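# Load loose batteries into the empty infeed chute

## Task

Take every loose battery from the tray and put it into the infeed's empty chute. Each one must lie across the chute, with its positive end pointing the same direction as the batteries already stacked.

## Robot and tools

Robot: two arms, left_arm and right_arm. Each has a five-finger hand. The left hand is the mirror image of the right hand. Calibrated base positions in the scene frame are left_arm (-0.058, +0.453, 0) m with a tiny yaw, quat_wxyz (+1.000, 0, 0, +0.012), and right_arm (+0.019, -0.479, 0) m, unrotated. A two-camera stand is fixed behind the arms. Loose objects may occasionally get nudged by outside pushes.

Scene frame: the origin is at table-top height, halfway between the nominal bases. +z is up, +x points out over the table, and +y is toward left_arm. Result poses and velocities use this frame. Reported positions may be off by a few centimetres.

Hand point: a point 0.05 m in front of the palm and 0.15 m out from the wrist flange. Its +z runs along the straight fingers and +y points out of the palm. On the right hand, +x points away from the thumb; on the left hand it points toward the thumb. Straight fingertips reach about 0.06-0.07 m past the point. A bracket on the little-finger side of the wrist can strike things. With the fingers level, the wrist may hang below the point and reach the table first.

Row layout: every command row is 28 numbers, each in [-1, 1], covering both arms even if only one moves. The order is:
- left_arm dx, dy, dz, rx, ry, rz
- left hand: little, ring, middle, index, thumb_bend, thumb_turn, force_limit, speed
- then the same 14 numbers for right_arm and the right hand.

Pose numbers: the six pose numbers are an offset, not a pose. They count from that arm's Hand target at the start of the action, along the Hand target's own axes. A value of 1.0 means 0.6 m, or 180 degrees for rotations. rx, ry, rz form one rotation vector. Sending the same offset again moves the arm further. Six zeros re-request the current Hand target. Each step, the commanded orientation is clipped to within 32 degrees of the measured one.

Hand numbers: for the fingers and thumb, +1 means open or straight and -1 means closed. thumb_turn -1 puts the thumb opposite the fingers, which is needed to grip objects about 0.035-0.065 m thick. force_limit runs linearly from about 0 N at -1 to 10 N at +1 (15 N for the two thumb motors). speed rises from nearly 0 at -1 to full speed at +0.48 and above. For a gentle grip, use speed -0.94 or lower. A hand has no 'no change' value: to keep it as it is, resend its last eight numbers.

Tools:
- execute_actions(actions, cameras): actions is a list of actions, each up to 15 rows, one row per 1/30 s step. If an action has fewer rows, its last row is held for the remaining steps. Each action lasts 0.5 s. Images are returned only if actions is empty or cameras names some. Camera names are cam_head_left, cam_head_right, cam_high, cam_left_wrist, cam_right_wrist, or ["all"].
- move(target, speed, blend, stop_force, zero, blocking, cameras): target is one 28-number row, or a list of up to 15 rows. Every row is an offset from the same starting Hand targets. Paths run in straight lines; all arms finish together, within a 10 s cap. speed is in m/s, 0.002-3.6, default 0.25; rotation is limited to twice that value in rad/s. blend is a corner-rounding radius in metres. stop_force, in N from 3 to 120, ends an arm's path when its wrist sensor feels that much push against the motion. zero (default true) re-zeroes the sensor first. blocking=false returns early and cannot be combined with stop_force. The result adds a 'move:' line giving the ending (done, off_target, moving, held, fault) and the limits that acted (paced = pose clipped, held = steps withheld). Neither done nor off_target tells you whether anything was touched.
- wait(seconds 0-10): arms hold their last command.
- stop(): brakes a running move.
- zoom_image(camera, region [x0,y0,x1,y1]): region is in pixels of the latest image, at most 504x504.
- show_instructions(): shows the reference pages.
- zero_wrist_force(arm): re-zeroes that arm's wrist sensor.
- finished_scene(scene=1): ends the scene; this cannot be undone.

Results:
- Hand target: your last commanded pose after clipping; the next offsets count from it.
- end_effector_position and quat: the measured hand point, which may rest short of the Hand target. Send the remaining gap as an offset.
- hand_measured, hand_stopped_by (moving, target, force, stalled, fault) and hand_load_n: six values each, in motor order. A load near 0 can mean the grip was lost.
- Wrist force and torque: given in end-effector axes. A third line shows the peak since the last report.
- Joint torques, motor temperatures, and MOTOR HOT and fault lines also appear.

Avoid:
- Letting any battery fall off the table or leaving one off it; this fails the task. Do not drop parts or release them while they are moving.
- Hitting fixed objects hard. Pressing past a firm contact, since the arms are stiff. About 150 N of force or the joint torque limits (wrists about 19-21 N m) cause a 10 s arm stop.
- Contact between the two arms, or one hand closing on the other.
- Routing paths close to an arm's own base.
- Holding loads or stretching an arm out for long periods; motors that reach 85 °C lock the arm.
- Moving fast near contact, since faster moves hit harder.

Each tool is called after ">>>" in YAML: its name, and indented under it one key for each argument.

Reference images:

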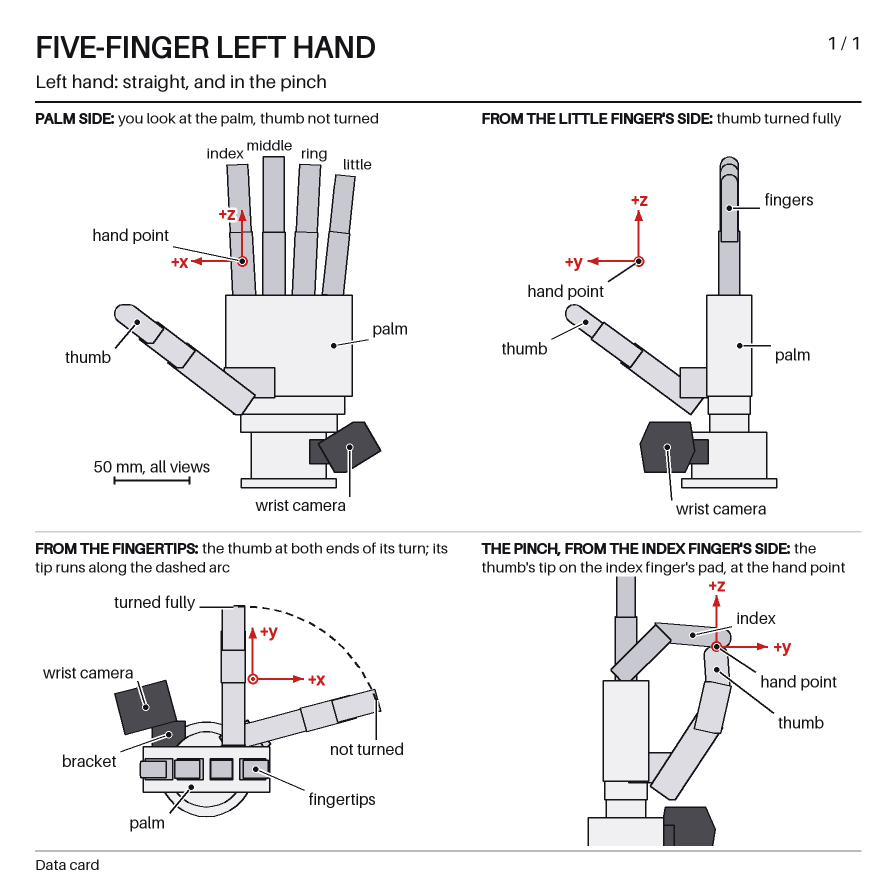

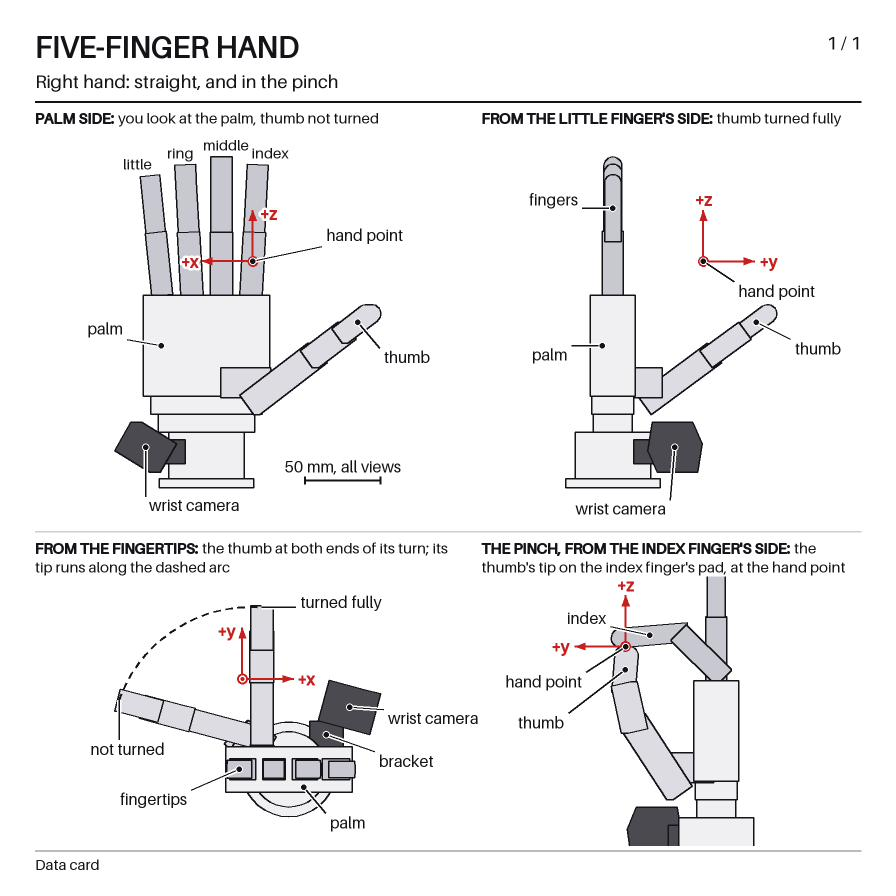

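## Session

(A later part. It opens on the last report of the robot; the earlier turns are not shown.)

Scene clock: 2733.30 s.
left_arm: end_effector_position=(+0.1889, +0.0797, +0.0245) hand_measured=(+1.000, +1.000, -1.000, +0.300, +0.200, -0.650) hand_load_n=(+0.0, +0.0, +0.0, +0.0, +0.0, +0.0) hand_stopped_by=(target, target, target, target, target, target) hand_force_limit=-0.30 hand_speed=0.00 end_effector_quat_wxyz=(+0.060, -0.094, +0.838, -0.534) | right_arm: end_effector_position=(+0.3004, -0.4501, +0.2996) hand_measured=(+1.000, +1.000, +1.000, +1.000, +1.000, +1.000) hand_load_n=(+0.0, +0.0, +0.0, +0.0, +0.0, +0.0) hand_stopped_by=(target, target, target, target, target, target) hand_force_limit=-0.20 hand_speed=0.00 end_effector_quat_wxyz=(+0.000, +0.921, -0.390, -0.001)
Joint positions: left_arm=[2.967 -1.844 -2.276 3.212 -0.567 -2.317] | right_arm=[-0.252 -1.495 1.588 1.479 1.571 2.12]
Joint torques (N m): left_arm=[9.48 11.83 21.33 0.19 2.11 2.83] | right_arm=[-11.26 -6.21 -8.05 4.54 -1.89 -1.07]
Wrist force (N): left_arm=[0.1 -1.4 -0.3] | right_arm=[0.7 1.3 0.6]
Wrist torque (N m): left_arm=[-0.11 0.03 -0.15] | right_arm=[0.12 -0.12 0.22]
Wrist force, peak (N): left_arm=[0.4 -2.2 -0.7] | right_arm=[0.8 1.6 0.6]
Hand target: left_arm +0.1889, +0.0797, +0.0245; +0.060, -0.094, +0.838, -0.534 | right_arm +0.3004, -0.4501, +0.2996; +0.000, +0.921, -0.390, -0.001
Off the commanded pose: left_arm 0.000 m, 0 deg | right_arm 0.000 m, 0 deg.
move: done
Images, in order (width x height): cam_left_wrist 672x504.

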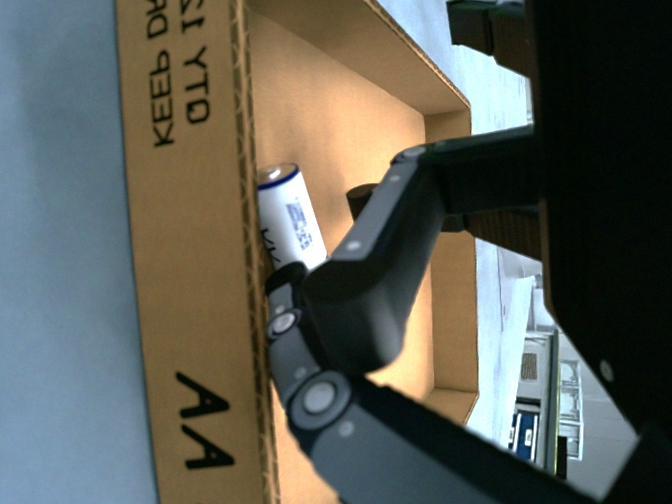

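>>> execute_actions:
  actions:
    - [[0,0,0,0,0,0,1,1,-1,-0.3,0.2,-0.65,-0.4,-0.93,0,0,0,0,0,0,1,1,1,1,1,1,-0.2,0]]

>>> wait:
  seconds: 1
  cameras: ["cam_left_wrist"]

>>> zoom_image:
  camera: "cam_left_wrist"
  region: [180, 140, 380, 340]

Scene clock: 2746.47 s.
left_arm: end_effector_position=(+0.1889, +0.0797, +0.0245) hand_measured=(+1.000, +1.000, -1.000, -0.078, +0.200, -0.650) hand_load_n=(+0.0, -0.5, +0.0, +4.0, +2.5, +0.0) hand_stopped_by=(target, target, target, force, target, target) hand_force_limit=-0.40 hand_speed=-0.93 end_effector_quat_wxyz=(+0.060, -0.094, +0.838, -0.534) | right_arm: end_effector_position=(+0.3004, -0.4501, +0.2996) hand_measured=(+1.000, +1.000, +1.000, +1.000, +1.000, +1.000) hand_load_n=(+0.0, +0.0, +0.0, +0.5, +0.0, +0.0) hand_stopped_by=(target, target, target, target, target, target) hand_force_limit=-0.20 hand_speed=0.00 end_effector_quat_wxyz=(+0.000, +0.921, -0.390, -0.001)
Joint positions: left_arm=[2.967 -1.844 -2.276 3.212 -0.567 -2.317] | right_arm=[-0.252 -1.495 1.588 1.479 1.571 2.12]
Joint torques (N m): left_arm=[9.82 8.89 21.64 -0.54 2.21 2.52] | right_arm=[-11.04 -6.04 -8.47 4.48 -1.91 -1.05]
Wrist force (N): left_arm=[0.3 -2.1 -0.6] | right_arm=[0.3 1.3 0.1]
Wrist torque (N m): left_arm=[-0.09 0.00 -0.14] | right_arm=[0.15 -0.06 0.20]
Wrist force, peak (N): left_arm=[0.2 -2.5 -0.8] | right_arm=[0.5 1.6 0.8]
Hand target: left_arm +0.1889, +0.0797, +0.0245; +0.060, -0.094, +0.838, -0.534 | right_arm +0.3004, -0.4501, +0.2996; +0.000, +0.921, -0.390, -0.001
Off the commanded pose: left_arm 0.000 m, 0 deg | right_arm 0.000 m, 0 deg.

Scene clock: 2747.47 s.
left_arm: end_effector_position=(+0.1889, +0.0797, +0.0245) hand_measured=(+1.000, +1.000, -1.000, -0.078, +0.200, -0.650) hand_load_n=(+0.0, +0.0, +0.0, +4.0, +2.5, -0.5) hand_stopped_by=(target, target, target, force, target, target) hand_force_limit=-0.40 hand_speed=-0.93 end_effector_quat_wxyz=(+0.060, -0.094, +0.838, -0.534) | right_arm: end_effector_position=(+0.3004, -0.4501, +0.2996) hand_measured=(+1.000, +1.000, +1.000, +1.000, +1.000, +1.000) hand_load_n=(+0.0, +0.0, +0.0, +0.0, +0.0, +0.0) hand_stopped_by=(target, target, target, target, target, target) hand_force_limit=-0.20 hand_speed=0.00 end_effector_quat_wxyz=(+0.000, +0.921, -0.390, -0.001)
Joint positions: left_arm=[2.967 -1.844 -2.276 3.212 -0.567 -2.317] | right_arm=[-0.252 -1.495 1.588 1.479 1.571 2.12]
Joint torques (N m): left_arm=[8.44 8.83 19.91 -1.05 1.99 2.43] | right_arm=[-11.69 -6.48 -8.04 4.46 -1.86 -1.02]
Wrist force (N): left_arm=[0.0 -2.0 -0.6] | right_arm=[0.2 1.2 0.5]
Wrist torque (N m): left_arm=[-0.09 0.03 -0.16] | right_arm=[0.12 -0.04 0.19]
Wrist force, peak (N): left_arm=[-0.1 -2.4 -1.0] | right_arm=[0.6 1.4 0.5]
Hand target: left_arm +0.1889, +0.0797, +0.0245; +0.060, -0.094, +0.838, -0.534 | right_arm +0.3004, -0.4501, +0.2996; +0.000, +0.921, -0.390, -0.001
Off the commanded pose: left_arm 0.000 m, 0 deg | right_arm 0.000 m, 0 deg.
wait: 1.00 s; at rest by 0.17 s
Images, in order (width x height): cam_left_wrist 672x504.

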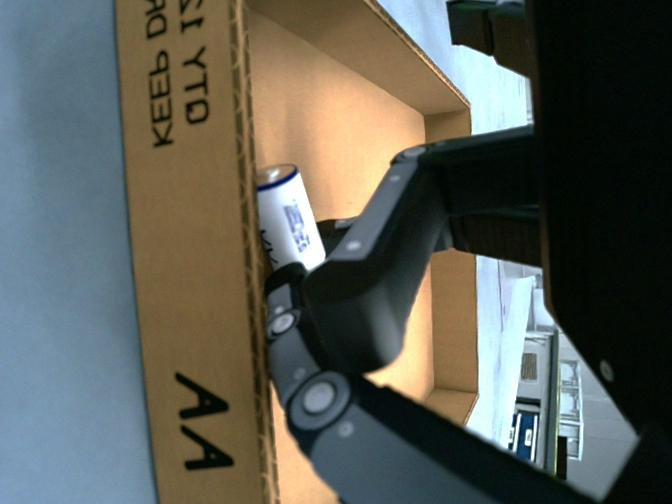

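Scaled by 2.520 from the camera's 672x504 image, which has a finer 960x720 frame.

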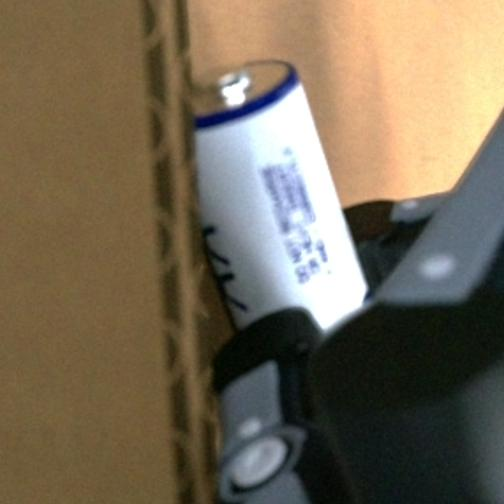

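>>> execute_actions:
  actions:
    - [[0,0,0,0,0,0,1,1,-1,-0.45,0.2,-0.65,0.0,-0.93,0,0,0,0,0,0,1,1,1,1,1,1,-0.2,0]]

>>> move:
  target:
    - [0, -0.0529, -0.0247, 0, 0, 0, 1, 1, -1, -0.45, 0.2, -0.65, 0.0, -0.93, 0, 0, 0, 0, 0, 0, 1, 1, 1, 1, 1, 1, -0.2, 0]
    - [0.1317, -0.0725, 0.0175, 0, 0, 0, 1, 1, -1, -0.45, 0.2, -0.65, 0.0, -0.93, 0, 0, 0, 0, 0, 0, 1, 1, 1, 1, 1, 1, -0.2, 0]
    - [0.1317, -0.0212, 0.0415, 0, 0, 0, 1, 1, -1, -0.45, 0.2, -0.65, 0.0, -0.93, 0, 0, 0, 0, 0, 0, 1, 1, 1, 1, 1, 1, -0.2, 0]
  speed: [0.06, 0.1, 0.04]
  blend: [0.01, 0.01, 0]
  cameras: ["cam_left_wrist", "cam_high"]

Scene clock: 2763.13 s.
left_arm: end_effector_position=(+0.1889, +0.0797, +0.0245) hand_measured=(+1.000, +1.000, -1.000, -0.084, +0.200, -0.650) hand_load_n=(+0.0, +0.0, +0.0, +5.5, +3.5, -0.5) hand_stopped_by=(target, target, target, force, target, target) hand_force_limit=0.00 hand_speed=-0.93 end_effector_quat_wxyz=(+0.060, -0.094, +0.838, -0.534) | right_arm: end_effector_position=(+0.3004, -0.4501, +0.2996) hand_measured=(+1.000, +1.000, +1.000, +1.000, +1.000, +1.000) hand_load_n=(+0.0, +0.0, +0.0, +0.0, +0.0, +0.0) hand_stopped_by=(target, target, target, target, target, target) hand_force_limit=-0.20 hand_speed=0.00 end_effector_quat_wxyz=(+0.000, +0.921, -0.390, -0.001)
Joint positions: left_arm=[2.967 -1.844 -2.276 3.212 -0.567 -2.317] | right_arm=[-0.252 -1.495 1.588 1.479 1.571 2.12]
Joint torques (N m): left_arm=[8.8 9.45 16.14 -1.52 1.48 2.82] | right_arm=[-11.93 -6.41 -7.03 4.37 -1.93 -1.06]
Wrist force (N): left_arm=[-0.1 -2.5 -0.9] | right_arm=[0.5 1.3 0.1]
Wrist torque (N m): left_arm=[-0.06 0.05 -0.17] | right_arm=[0.16 -0.08 0.21]
Wrist force, peak (N): left_arm=[0.1 -3.3 -1.1] | right_arm=[0.4 1.8 0.3]
Hand target: left_arm +0.1889, +0.0797, +0.0245; +0.060, -0.094, +0.838, -0.534 | right_arm +0.3004, -0.4501, +0.2996; +0.000, +0.921, -0.390, -0.001
Off the commanded pose: left_arm 0.000 m, 0 deg | right_arm 0.000 m, 0 deg.

Scene clock: 2765.90 s.
left_arm: end_effector_position=(+0.1180, +0.0350, +0.0256) hand_measured=(+1.000, +1.000, -1.000, -0.084, +0.202, -0.650) hand_load_n=(+0.0, +0.0, +0.0, +5.5, +4.0, -0.5) hand_stopped_by=(target, target, target, force, target, target) hand_force_limit=0.00 hand_speed=-0.93 end_effector_quat_wxyz=(+0.060, -0.094, +0.838, -0.534) | right_arm: end_effector_position=(+0.3004, -0.4501, +0.2996) hand_measured=(+1.000, +1.000, +1.000, +1.000, +1.000, +1.000) hand_load_n=(+0.0, +0.0, +0.5, +0.0, +0.0, +0.0) hand_stopped_by=(target, target, target, target, target, target) hand_force_limit=-0.20 hand_speed=0.00 end_effector_quat_wxyz=(+0.000, +0.921, -0.390, -0.001)
Joint positions: left_arm=[2.71 -1.726 -2.362 3.417 -0.749 -2.615] | right_arm=[-0.252 -1.495 1.588 1.479 1.571 2.12]
Joint torques (N m): left_arm=[-14.46 9 3.34 1.15 -0.77 -2.42] | right_arm=[-12.03 -6.66 -8.65 4.55 -1.84 -1.07]
Wrist force (N): left_arm=[-0.2 -1.3 0.0] | right_arm=[0.6 1.3 0.7]
Wrist torque (N m): left_arm=[-0.19 0.02 0.07] | right_arm=[0.12 -0.10 0.22]
Wrist force, peak (N): left_arm=[0.1 -2.3 -1.2] | right_arm=[0.6 1.6 0.6]
Hand target: left_arm +0.1180, +0.0350, +0.0255; +0.060, -0.094, +0.838, -0.534 | right_arm +0.3004, -0.4501, +0.2996; +0.000, +0.921, -0.390, -0.001
Off the commanded pose: left_arm 0.000 m, 0 deg | right_arm 0.000 m, 0 deg.
move: done
Images, in order (width x height): cam_high 672x504, cam_left_wrist 672x504.

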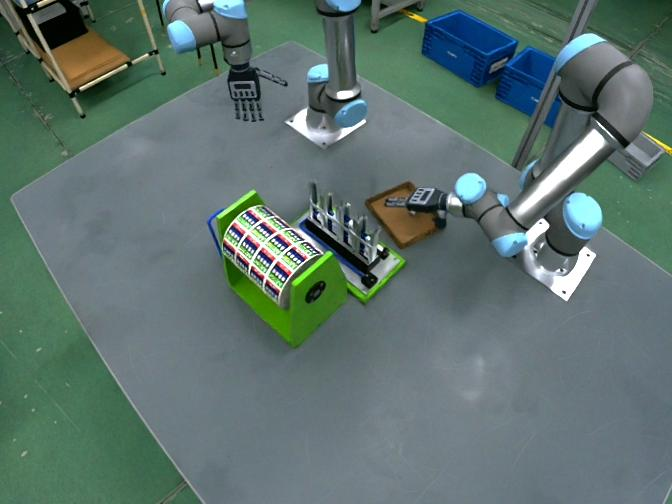

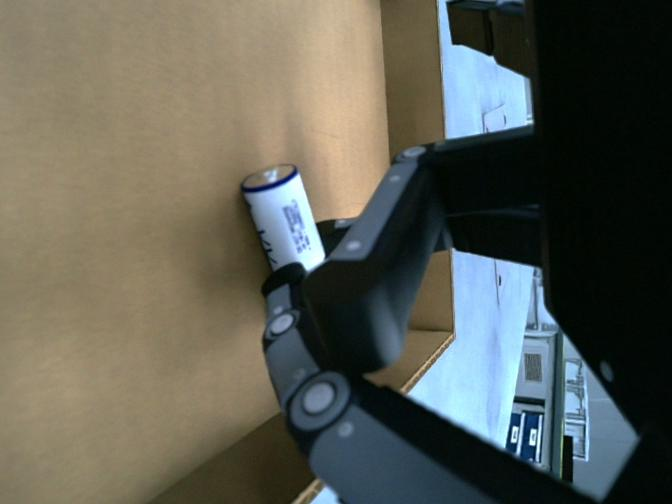

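>>> execute_actions:
  actions:
    - [[0,0.0015,0.0007,0,0,0,1,1,-1,0.1,0.2,-0.65,0.0,-0.9,0,0,0,0,0,0,1,1,1,1,1,1,-0.2,0]]

>>> execute_actions:
  actions:
    - [[0,0,0,0,0,0,1,1,-1,0.45,0.2,-0.65,0.0,-0.7,0,0,0,0,0,0,1,1,1,1,1,1,-0.2,0]]
  cameras: ["cam_left_wrist"]

>>> move:
  target:
    - [0, -0.0800, -0.0373, 0, 0, 0, 1, 1, -1, 0.45, 0.2, -0.65, 0.0, -0.7, 0, 0, 0, 0, 0, 0, 1, 1, 1, 1, 1, 1, -0.2, 0]
  speed: 0.08
  cameras: ["cam_left_wrist"]

Scene clock: 2775.73 s.
left_arm: end_effector_position=(+0.1180, +0.0350, +0.0245) hand_measured=(+1.000, +1.000, -1.000, +0.100, +0.200, -0.650) hand_load_n=(+0.0, +0.0, +0.0, +0.0, +0.0, +0.0) hand_stopped_by=(target, target, target, target, target, target) hand_force_limit=0.00 hand_speed=-0.90 end_effector_quat_wxyz=(+0.060, -0.094, +0.838, -0.534) | right_arm: end_effector_position=(+0.3004, -0.4501, +0.2996) hand_measured=(+1.000, +1.000, +1.000, +1.000, +1.000, +1.000) hand_load_n=(+0.0, +0.0, +0.0, +0.0, +0.0, +0.0) hand_stopped_by=(target, target, target, target, target, target) hand_force_limit=-0.20 hand_speed=0.00 end_effector_quat_wxyz=(+0.000, +0.921, -0.390, -0.001)
Joint positions: left_arm=[2.71 -1.729 -2.363 3.421 -0.749 -2.615] | right_arm=[-0.252 -1.495 1.588 1.479 1.571 2.12]
Joint torques (N m): left_arm=[-12.25 6.7 3.5 0.61 -0.62 -2.53] | right_arm=[-11.47 -6.26 -8.28 4.31 -1.93 -1.1]
Wrist force (N): left_arm=[-0.4 -1.5 -0.3] | right_arm=[0.4 1.3 0.5]
Wrist torque (N m): left_arm=[-0.18 0.05 0.07] | right_arm=[0.14 -0.06 0.20]
Wrist force, peak (N): left_arm=[-0.4 -1.8 -0.3] | right_arm=[0.7 1.6 0.6]
Hand target: left_arm +0.1180, +0.0350, +0.0245; +0.060, -0.094, +0.838, -0.534 | right_arm +0.3004, -0.4501, +0.2996; +0.000, +0.921, -0.390, -0.001
Off the commanded pose: left_arm 0.000 m, 0 deg | right_arm 0.000 m, 0 deg.

Scene clock: 2776.43 s.
left_arm: end_effector_position=(+0.1180, +0.0350, +0.0245) hand_measured=(+1.000, +1.000, -1.000, +0.450, +0.200, -0.650) hand_load_n=(+0.0, +0.0, +0.0, +0.0, +0.0, +0.0) hand_stopped_by=(target, target, target, target, target, target) hand_force_limit=0.00 hand_speed=-0.70 end_effector_quat_wxyz=(+0.060, -0.094, +0.838, -0.534) | right_arm: end_effector_position=(+0.3004, -0.4501, +0.2996) hand_measured=(+1.000, +1.000, +1.000, +1.000, +1.000, +1.000) hand_load_n=(+0.0, +0.0, +0.0, +0.0, +0.0, +0.0) hand_stopped_by=(target, target, target, target, target, target) hand_force_limit=-0.20 hand_speed=0.00 end_effector_quat_wxyz=(+0.000, +0.921, -0.390, -0.001)
Joint positions: left_arm=[2.71 -1.729 -2.363 3.421 -0.749 -2.615] | right_arm=[-0.252 -1.495 1.588 1.479 1.571 2.12]
Joint torques (N m): left_arm=[-13.33 7.62 2.55 0.59 -0.88 -2.52] | right_arm=[-11.47 -6.72 -7.6 4.44 -1.85 -0.95]
Wrist force (N): left_arm=[-0.2 -1.7 -0.1] | right_arm=[0.1 0.9 0.4]
Wrist torque (N m): left_arm=[-0.22 0.03 0.07] | right_arm=[0.08 -0.03 0.18]
Wrist force, peak (N): left_arm=[-0.4 -1.8 -0.3] | right_arm=[0.4 1.7 0.6]
Hand target: left_arm +0.1180, +0.0350, +0.0245; +0.060, -0.094, +0.838, -0.534 | right_arm +0.3004, -0.4501, +0.2996; +0.000, +0.921, -0.390, -0.001
Off the commanded pose: left_arm 0.000 m, 0 deg | right_arm 0.000 m, 0 deg.
Images, in order (width x height): cam_left_wrist 672x504.

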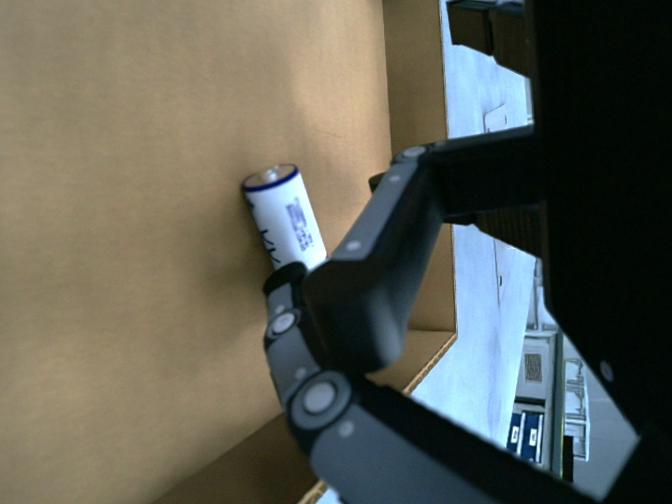

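Scene clock: 2777.67 s.
left_arm: end_effector_position=(+0.1179, +0.0349, +0.0774) hand_measured=(+1.000, +1.000, -1.000, +0.450, +0.200, -0.650) hand_load_n=(+0.0, +0.0, +0.0, +0.0, +0.0, +0.0) hand_stopped_by=(target, target, target, target, target, target) hand_force_limit=0.00 hand_speed=-0.70 end_effector_quat_wxyz=(+0.060, -0.094, +0.838, -0.534) | right_arm: end_effector_position=(+0.3004, -0.4501, +0.2996) hand_measured=(+1.000, +1.000, +1.000, +1.000, +1.000, +1.000) hand_load_n=(+0.0, +0.0, +0.0, +0.5, +0.0, +0.0) hand_stopped_by=(target, target, target, target, target, target) hand_force_limit=-0.20 hand_speed=0.00 end_effector_quat_wxyz=(+0.000, +0.921, -0.390, -0.001)
Joint positions: left_arm=[2.71 -1.599 -2.307 3.235 -0.749 -2.615] | right_arm=[-0.252 -1.495 1.588 1.479 1.571 2.12]
Joint torques (N m): left_arm=[8.92 24.16 25.96 -2.4 1.95 2.35] | right_arm=[-11.5 -6.61 -7.27 4.46 -1.76 -0.96]
Wrist force (N): left_arm=[-0.1 -0.9 -0.5] | right_arm=[0.5 1.2 0.4]
Wrist torque (N m): left_arm=[-0.11 0.00 0.03] | right_arm=[0.13 -0.09 0.22]
Wrist force, peak (N): left_arm=[0.2 -1.6 -0.4] | right_arm=[0.9 1.4 0.5]
Hand target: left_arm +0.1180, +0.0350, +0.0775; +0.060, -0.094, +0.838, -0.534 | right_arm +0.3004, -0.4501, +0.2996; +0.000, +0.921, -0.390, -0.001
Off the commanded pose: left_arm 0.000 m, 0 deg | right_arm 0.000 m, 0 deg.
move: done
Images, in order (width x height): cam_left_wrist 672x504.

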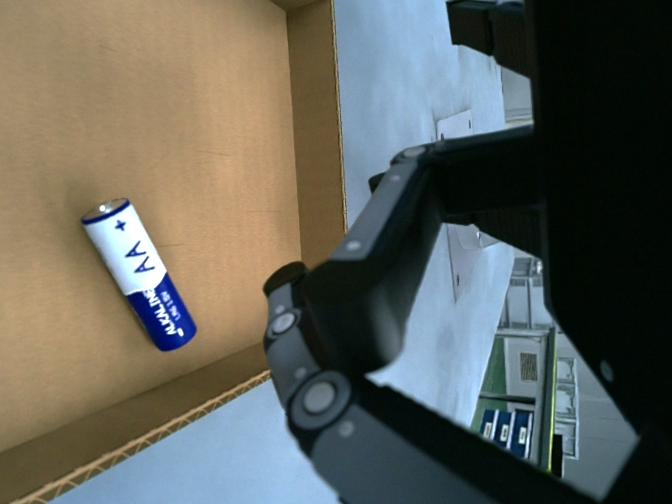

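>>> move:
  target:
    - [0,-0.2568,-0.1197,0,0,0,1,1,-1,0.45,0.2,-0.65,0.0,-0.7,0,0,0,0,0,0,1,1,1,1,1,1,-0.2,0]
    - [-0.3722,-0.1285,-0.5229,0,0,0,1,1,-1,0.45,0.2,-0.65,0.0,-0.7,0,0,0,0,0,0,1,1,1,1,1,1,-0.2,0]
  blend: 0.04
  speed: 0.2
  cameras: ["all"]

Scene clock: 2821.23 s.
left_arm: end_effector_position=(+0.2802, +0.3296, +0.2802) hand_measured=(+1.000, +1.000, -1.000, +0.450, +0.200, -0.650) hand_load_n=(+0.0, +0.0, +0.0, +0.0, +0.0, +0.0) hand_stopped_by=(target, target, target, target, target, target) hand_force_limit=0.00 hand_speed=-0.70 end_effector_quat_wxyz=(+0.060, -0.094, +0.838, -0.534) | right_arm: end_effector_position=(+0.3004, -0.4501, +0.2996) hand_measured=(+1.000, +1.000, +1.000, +1.000, +1.000, +1.000) hand_load_n=(+0.0, +0.0, +0.0, +0.0, -0.5, +0.0) hand_stopped_by=(target, target, target, target, target, target) hand_force_limit=-0.20 hand_speed=0.00 end_effector_quat_wxyz=(+0.000, +0.921, -0.390, -0.001)
Joint positions: left_arm=[3.771 -1.686 -2.022 1.408 -0.604 -0.744] | right_arm=[-0.252 -1.495 1.588 1.479 1.571 2.12]
Joint torques (N m): left_arm=[8.06 8.2 25.73 -4.14 -1.16 2.67] | right_arm=[-11.3 -6.25 -5.58 4.36 -1.92 -0.93]
Wrist force (N): left_arm=[-0.2 -1.0 -0.2] | right_arm=[0.5 1.4 0.9]
Wrist torque (N m): left_arm=[-0.08 0.06 -0.17] | right_arm=[0.12 -0.10 0.21]
Wrist force, peak (N): left_arm=[-0.4 -2.6 -0.6] | right_arm=[1.0 1.7 0.6]
Hand target: left_arm +0.2802, +0.3296, +0.2802; +0.060, -0.094, +0.838, -0.534 | right_arm +0.3004, -0.4501, +0.2996; +0.000, +0.921, -0.390, -0.001
Off the commanded pose: left_arm 0.000 m, 0 deg | right_arm 0.000 m, 0 deg.
move: done

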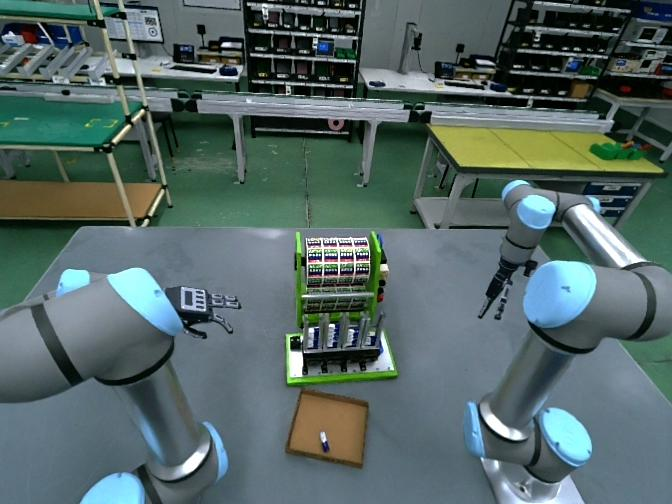

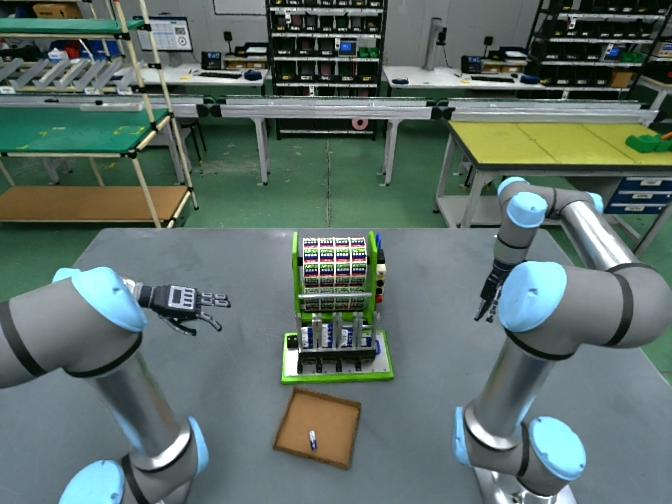

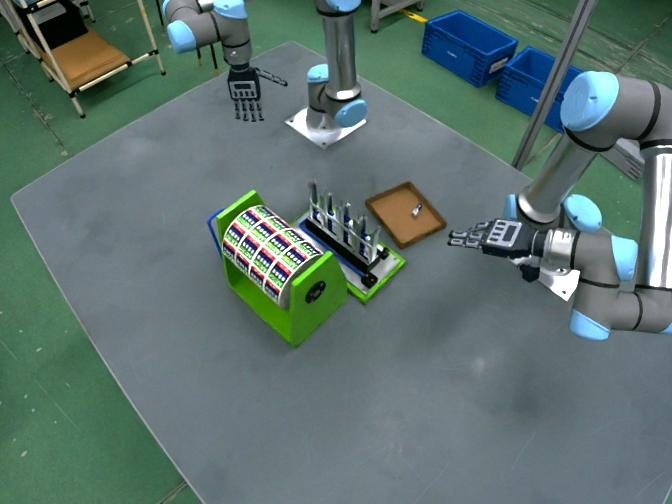

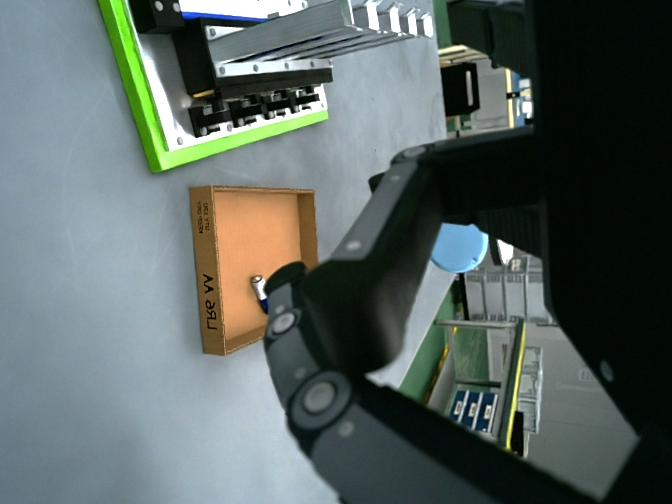

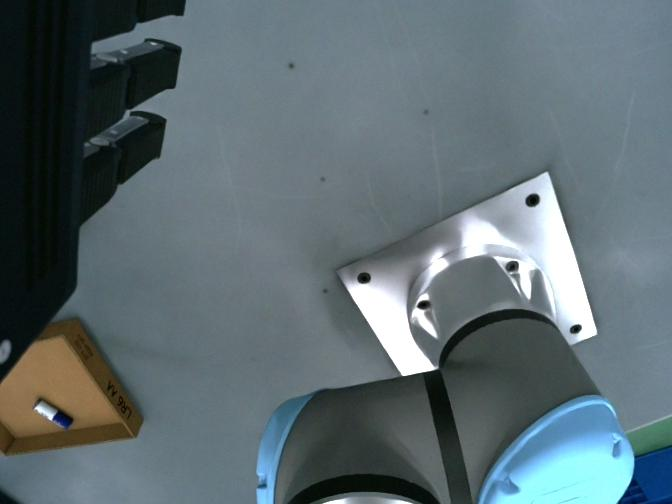

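>>> move:
  target: [0,0,0,0,0,0,1,1,-1,0.45,0.2,-0.65,0.0,-0.7,-0.7810,-0.3561,0.0338,0.3274,-0.1843,-0.2907,1,1,-1,0.3,0.2,-0.65,-0.2,0]
  speed: 0.25
  cameras: ["all"]

Scene clock: 2853.37 s.
left_arm: end_effector_position=(+0.2802, +0.3296, +0.2802) hand_measured=(+1.000, +1.000, -1.000, +0.450, +0.200, -0.650) hand_load_n=(+0.0, +0.0, +0.0, +0.0, +0.0, +0.0) hand_stopped_by=(target, target, target, target, target, target) hand_force_limit=0.00 hand_speed=-0.70 end_effector_quat_wxyz=(+0.060, -0.094, +0.838, -0.534) | right_arm: end_effector_position=(+0.1280, +0.0352, +0.2798) hand_measured=(+1.000, +1.000, -1.000, +0.300, +0.200, -0.650) hand_load_n=(+0.0, +0.0, +0.0, +0.0, +0.0, +0.0) hand_stopped_by=(target, target, target, target, target, target) hand_force_limit=-0.20 hand_speed=0.00 end_effector_quat_wxyz=(-0.534, +0.838, +0.096, -0.060)
Joint positions: left_arm=[3.771 -1.686 -2.022 1.408 -0.604 -0.744] | right_arm=[0.691 -1.486 1.683 0.61 0.626 2.438]
Joint torques (N m): left_arm=[7.01 9.36 17.48 -4.05 -0.64 2.64] | right_arm=[11.79 -5.88 -27.15 -0.71 1.7 1.67]
Wrist force (N): left_arm=[0.0 -0.9 -0.6] | right_arm=[-0.1 1.0 -0.1]
Wrist torque (N m): left_arm=[-0.05 0.02 -0.16] | right_arm=[0.13 0.08 0.07]
Wrist force, peak (N): left_arm=[-0.2 -1.4 -0.6] | right_arm=[1.9 3.3 0.9]
Hand target: left_arm +0.2802, +0.3296, +0.2802; +0.060, -0.094, +0.838, -0.534 | right_arm +0.1280, +0.0352, +0.2798; -0.534, +0.838, +0.096, -0.060
Off the commanded pose: left_arm 0.000 m, 0 deg | right_arm 0.000 m, 0 deg.
move: done

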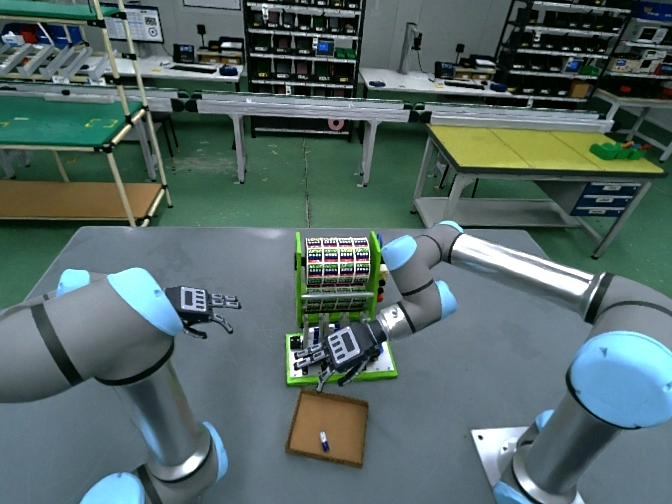

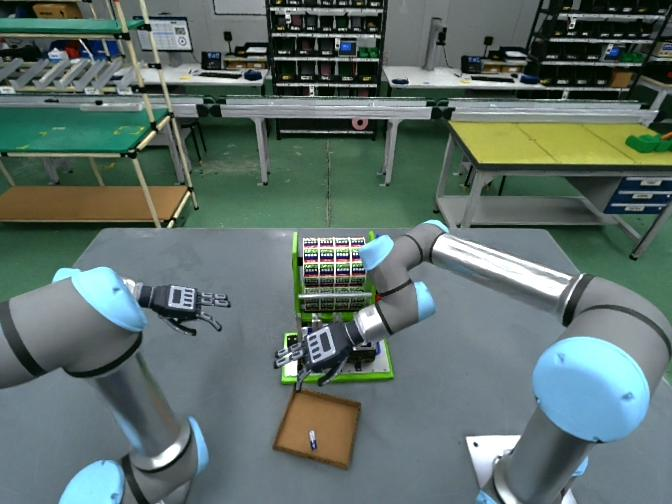

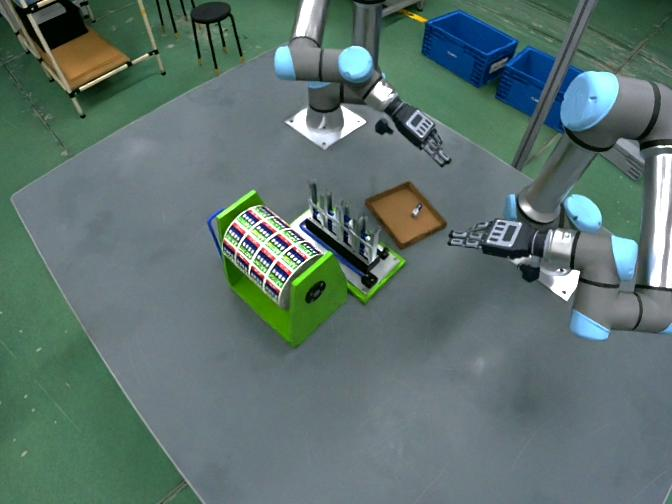

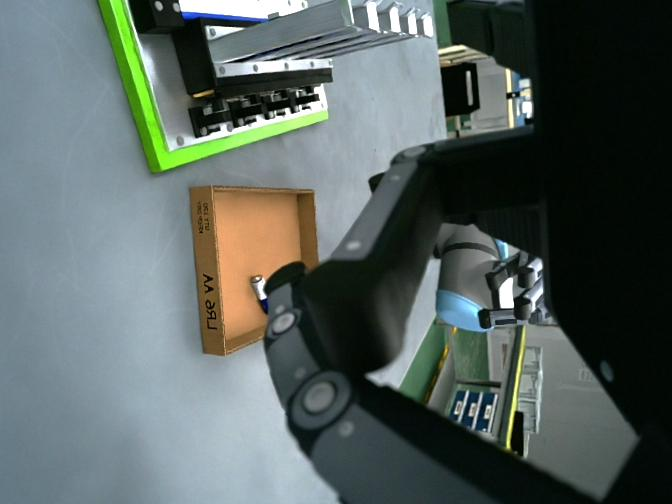

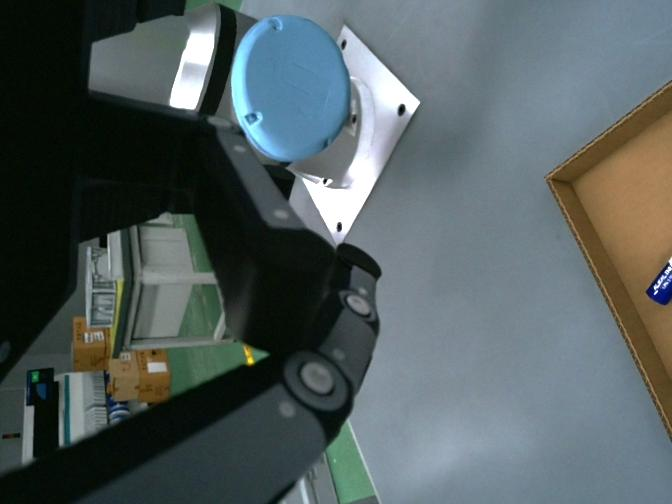

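>>> move:
  target: [0,0,0,0,0,0,1,1,-1,0.45,0.2,-0.65,0.0,-0.7,0,0.2266,0.1057,0,0,0,1,1,-1,0.3,0.2,-0.65,-0.2,0]
  speed: 0.15
  cameras: ["cam_right_wrist","cam_high"]

Scene clock: 2873.13 s.
left_arm: end_effector_position=(+0.2802, +0.3296, +0.2802) hand_measured=(+1.000, +1.000, -1.000, +0.450, +0.200, -0.650) hand_load_n=(+0.0, +0.0, +0.0, +0.0, +0.0, +0.0) hand_stopped_by=(target, target, target, target, target, target) hand_force_limit=0.00 hand_speed=-0.70 end_effector_quat_wxyz=(+0.060, -0.094, +0.838, -0.534) | right_arm: end_effector_position=(+0.1281, +0.0352, +0.1298) hand_measured=(+1.000, +1.000, -1.000, +0.300, +0.200, -0.650) hand_load_n=(+0.0, +0.0, +0.0, +0.0, +0.0, +0.0) hand_stopped_by=(target, target, target, target, target, target) hand_force_limit=-0.20 hand_speed=0.00 end_effector_quat_wxyz=(-0.534, +0.838, +0.096, -0.060)
Joint positions: left_arm=[3.771 -1.686 -2.022 1.408 -0.604 -0.744] | right_arm=[0.69 -1.347 1.935 0.218 0.626 2.438]
Joint torques (N m): left_arm=[9.16 8.18 9.68 -4.33 -0.8 2.61] | right_arm=[10.16 -8.81 -2.76 -0.87 1.82 0.96]
Wrist force (N): left_arm=[-0.1 -1.1 -0.5] | right_arm=[0.5 1.3 -0.1]
Wrist torque (N m): left_arm=[-0.09 0.03 -0.15] | right_arm=[0.21 0.03 0.16]
Wrist force, peak (N): left_arm=[-0.4 -1.2 -0.8] | right_arm=[0.2 2.3 0.1]
Hand target: left_arm +0.2802, +0.3296, +0.2802; +0.060, -0.094, +0.838, -0.534 | right_arm +0.1281, +0.0352, +0.1298; -0.534, +0.838, +0.096, -0.060
Off the commanded pose: left_arm 0.000 m, 0 deg | right_arm 0.000 m, 0 deg.
move: done
Images, in order (width x height): cam_high 672x504, cam_right_wrist 672x504.

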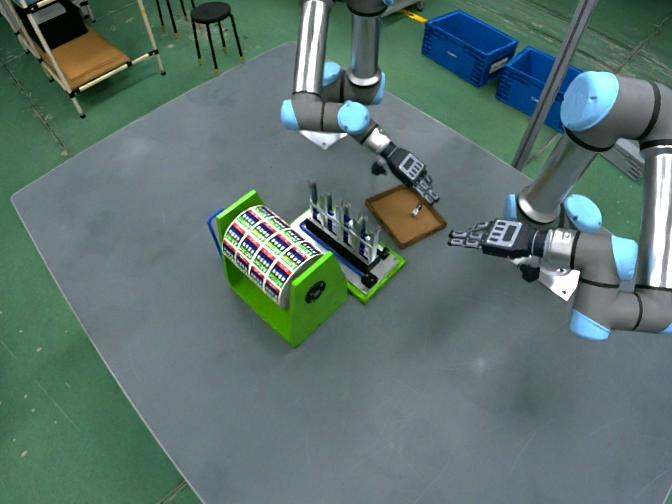

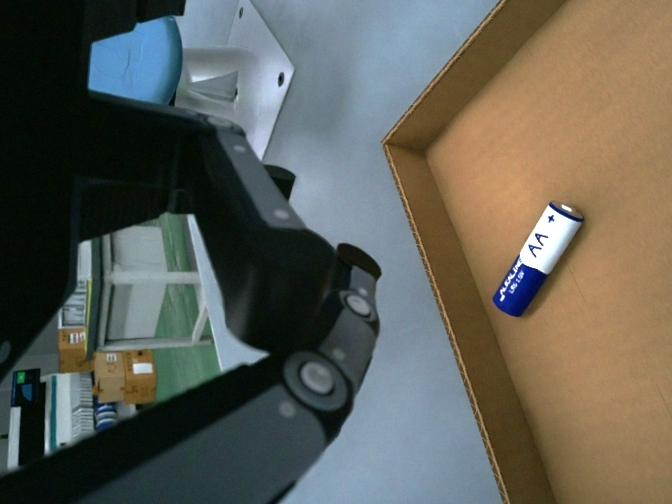

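>>> move:
  target: [0,0,0,0,0,0,1,1,-1,0.45,0.2,-0.65,0.0,-0.7,0,0.0790,0.0368,0,0,0,1,1,-1,0.3,0.2,-0.65,-0.2,0]
  speed: 0.08
  stop_force: 5
  cameras: ["cam_right_wrist","cam_high"]

>>> zoom_image:
  camera: "cam_right_wrist"
  region: [400, 150, 600, 350]

Scene clock: 2885.07 s.
left_arm: end_effector_position=(+0.2802, +0.3296, +0.2802) hand_measured=(+1.000, +1.000, -1.000, +0.450, +0.200, -0.650) hand_load_n=(+0.0, -0.5, +0.0, +0.0, +0.0, +0.0) hand_stopped_by=(target, target, target, target, target, target) hand_force_limit=0.00 hand_speed=-0.70 end_effector_quat_wxyz=(+0.060, -0.094, +0.838, -0.534) | right_arm: end_effector_position=(+0.1282, +0.0352, +0.0775) hand_measured=(+1.000, +1.000, -1.000, +0.300, +0.200, -0.650) hand_load_n=(+0.0, +0.0, +0.5, +0.0, +0.0, +0.0) hand_stopped_by=(target, target, target, target, target, target) hand_force_limit=-0.20 hand_speed=0.00 end_effector_quat_wxyz=(-0.534, +0.838, +0.096, -0.060)
Joint positions: left_arm=[3.771 -1.686 -2.022 1.408 -0.604 -0.744] | right_arm=[0.69 -1.265 1.993 0.079 0.625 2.438]
Joint torques (N m): left_arm=[7.55 8.68 9.39 -4.27 -0.91 2.72] | right_arm=[10.6 -9.54 -2 -0.96 1.62 0.95]
Wrist force (N): left_arm=[-0.1 -1.1 -0.2] | right_arm=[0.2 1.1 0.0]
Wrist torque (N m): left_arm=[-0.10 0.05 -0.16] | right_arm=[0.16 0.05 0.11]
Wrist force, peak (N): left_arm=[-0.1 -1.4 -0.8] | right_arm=[0.5 1.7 -0.3]
Hand target: left_arm +0.2802, +0.3296, +0.2802; +0.060, -0.094, +0.838, -0.534 | right_arm +0.1282, +0.0352, +0.0775; -0.534, +0.838, +0.096, -0.060
Off the commanded pose: left_arm 0.000 m, 0 deg | right_arm 0.000 m, 0 deg.
move: done
Images, in order (width x height): cam_high 672x504, cam_right_wrist 672x504.

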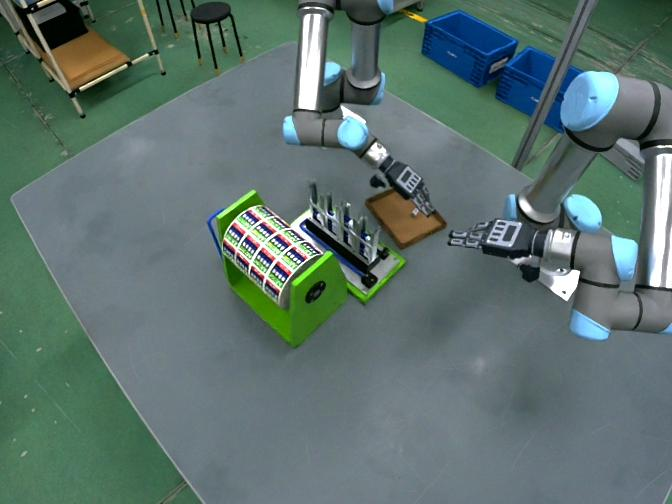

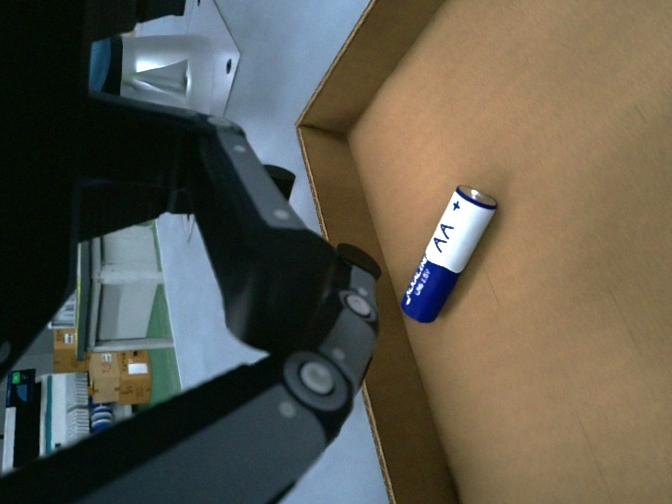

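Scaled by 2.520 from the camera's 672x504 image, which has a finer 960x720 frame.

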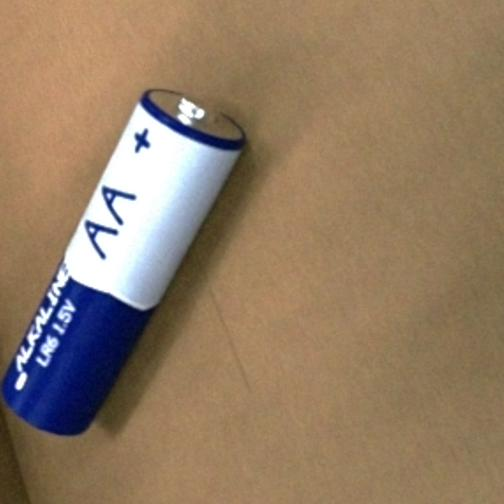

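>>> execute_actions:
  actions: []
  cameras: ["cam_left_wrist","cam_right_wrist"]

>>> zoom_image:
  camera: "cam_left_wrist"
  region: [236, 120, 536, 480]

>>> zoom_image:
  camera: "cam_right_wrist"
  region: [136, 120, 436, 480]

Scene clock: 2903.63 s.
left_arm: end_effector_position=(+0.2802, +0.3296, +0.2802) hand_measured=(+1.000, +1.000, -1.000, +0.450, +0.200, -0.650) hand_load_n=(+0.0, +0.0, +0.0, +0.0, +0.0, +0.0) hand_stopped_by=(target, target, target, target, target, target) hand_force_limit=0.00 hand_speed=-0.70 end_effector_quat_wxyz=(+0.060, -0.094, +0.838, -0.534) | right_arm: end_effector_position=(+0.1282, +0.0352, +0.0775) hand_measured=(+1.000, +1.000, -1.000, +0.300, +0.200, -0.650) hand_load_n=(+0.0, +0.0, +0.5, +0.0, +0.0, +0.0) hand_stopped_by=(target, target, target, target, target, target) hand_force_limit=-0.20 hand_speed=0.00 end_effector_quat_wxyz=(-0.534, +0.838, +0.096, -0.060)
Joint positions: left_arm=[3.771 -1.686 -2.022 1.408 -0.604 -0.744] | right_arm=[0.69 -1.265 1.993 0.079 0.625 2.438]
Joint velocities: within noise
Joint torques (N m): left_arm=[8.9 8.36 10.52 -4.19 -0.75 2.65] | right_arm=[10.43 -10.13 -1.05 -0.95 1.61 0.94]
Motor temperatures (°C): left_arm=[32 29 29 39 35 39] | right_arm=[32 27 29 39 41 46]
Wrist force (N): left_arm=[-0.2 -0.9 -0.4] | right_arm=[0.1 1.1 0.0]
Wrist torque (N m): left_arm=[-0.05 0.05 -0.16] | right_arm=[0.15 0.06 0.10]
Wrist force, peak (N): left_arm=[0.0 -1.5 -0.6] | right_arm=[-0.2 1.6 -0.4]
Hand target: left_arm +0.2802, +0.3296, +0.2802; +0.060, -0.094, +0.838, -0.534 | right_arm +0.1282, +0.0352, +0.0775; -0.534, +0.838, +0.096, -0.060
Off the commanded pose: left_arm 0.000 m, 0 deg | right_arm 0.000 m, 0 deg.
Images, in order (width x height): cam_left_wrist 672x504, cam_right_wrist 672x504.

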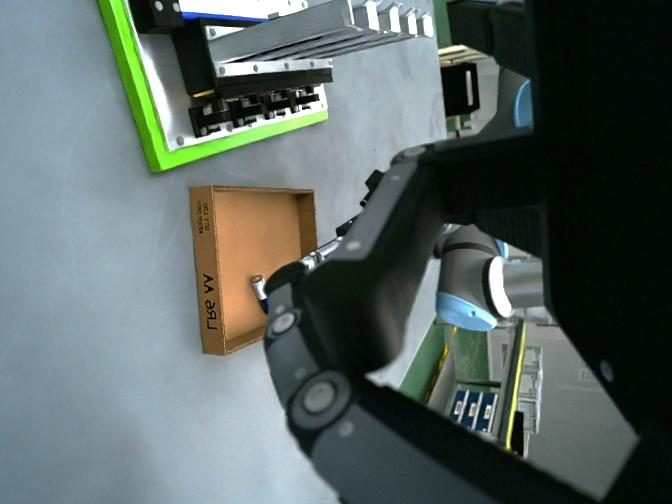

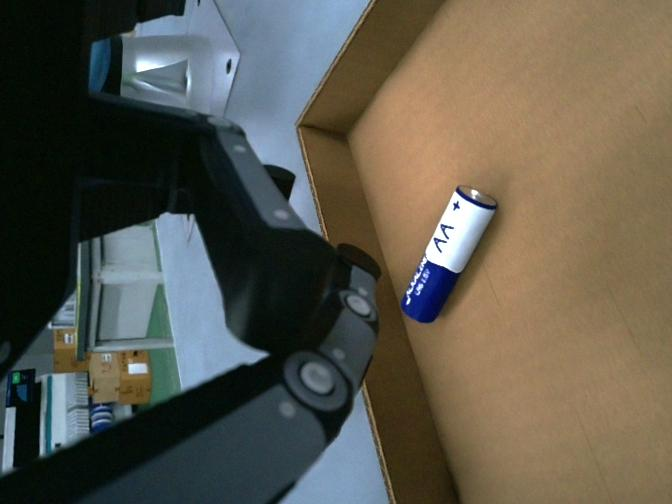

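Scaled by 1.400 from the camera's 672x504 image, which has a finer 960x720 frame.

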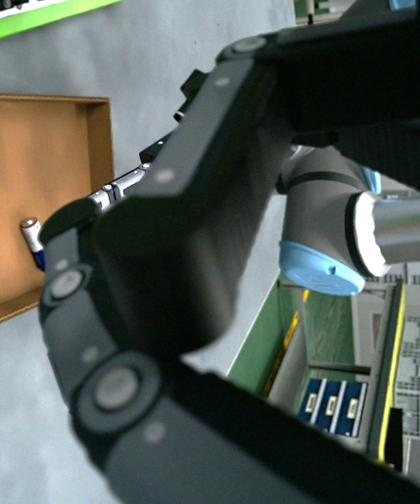

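Scaled by 1.400 from the camera's 672x504 image, which has a finer 960x720 frame.

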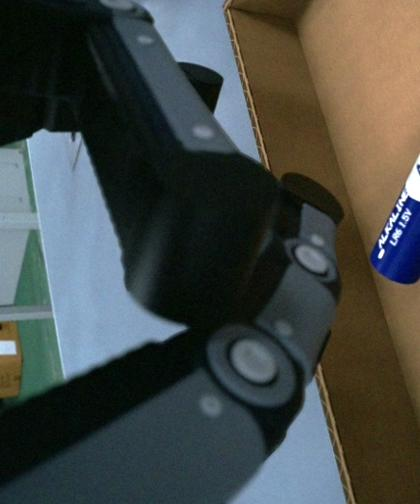

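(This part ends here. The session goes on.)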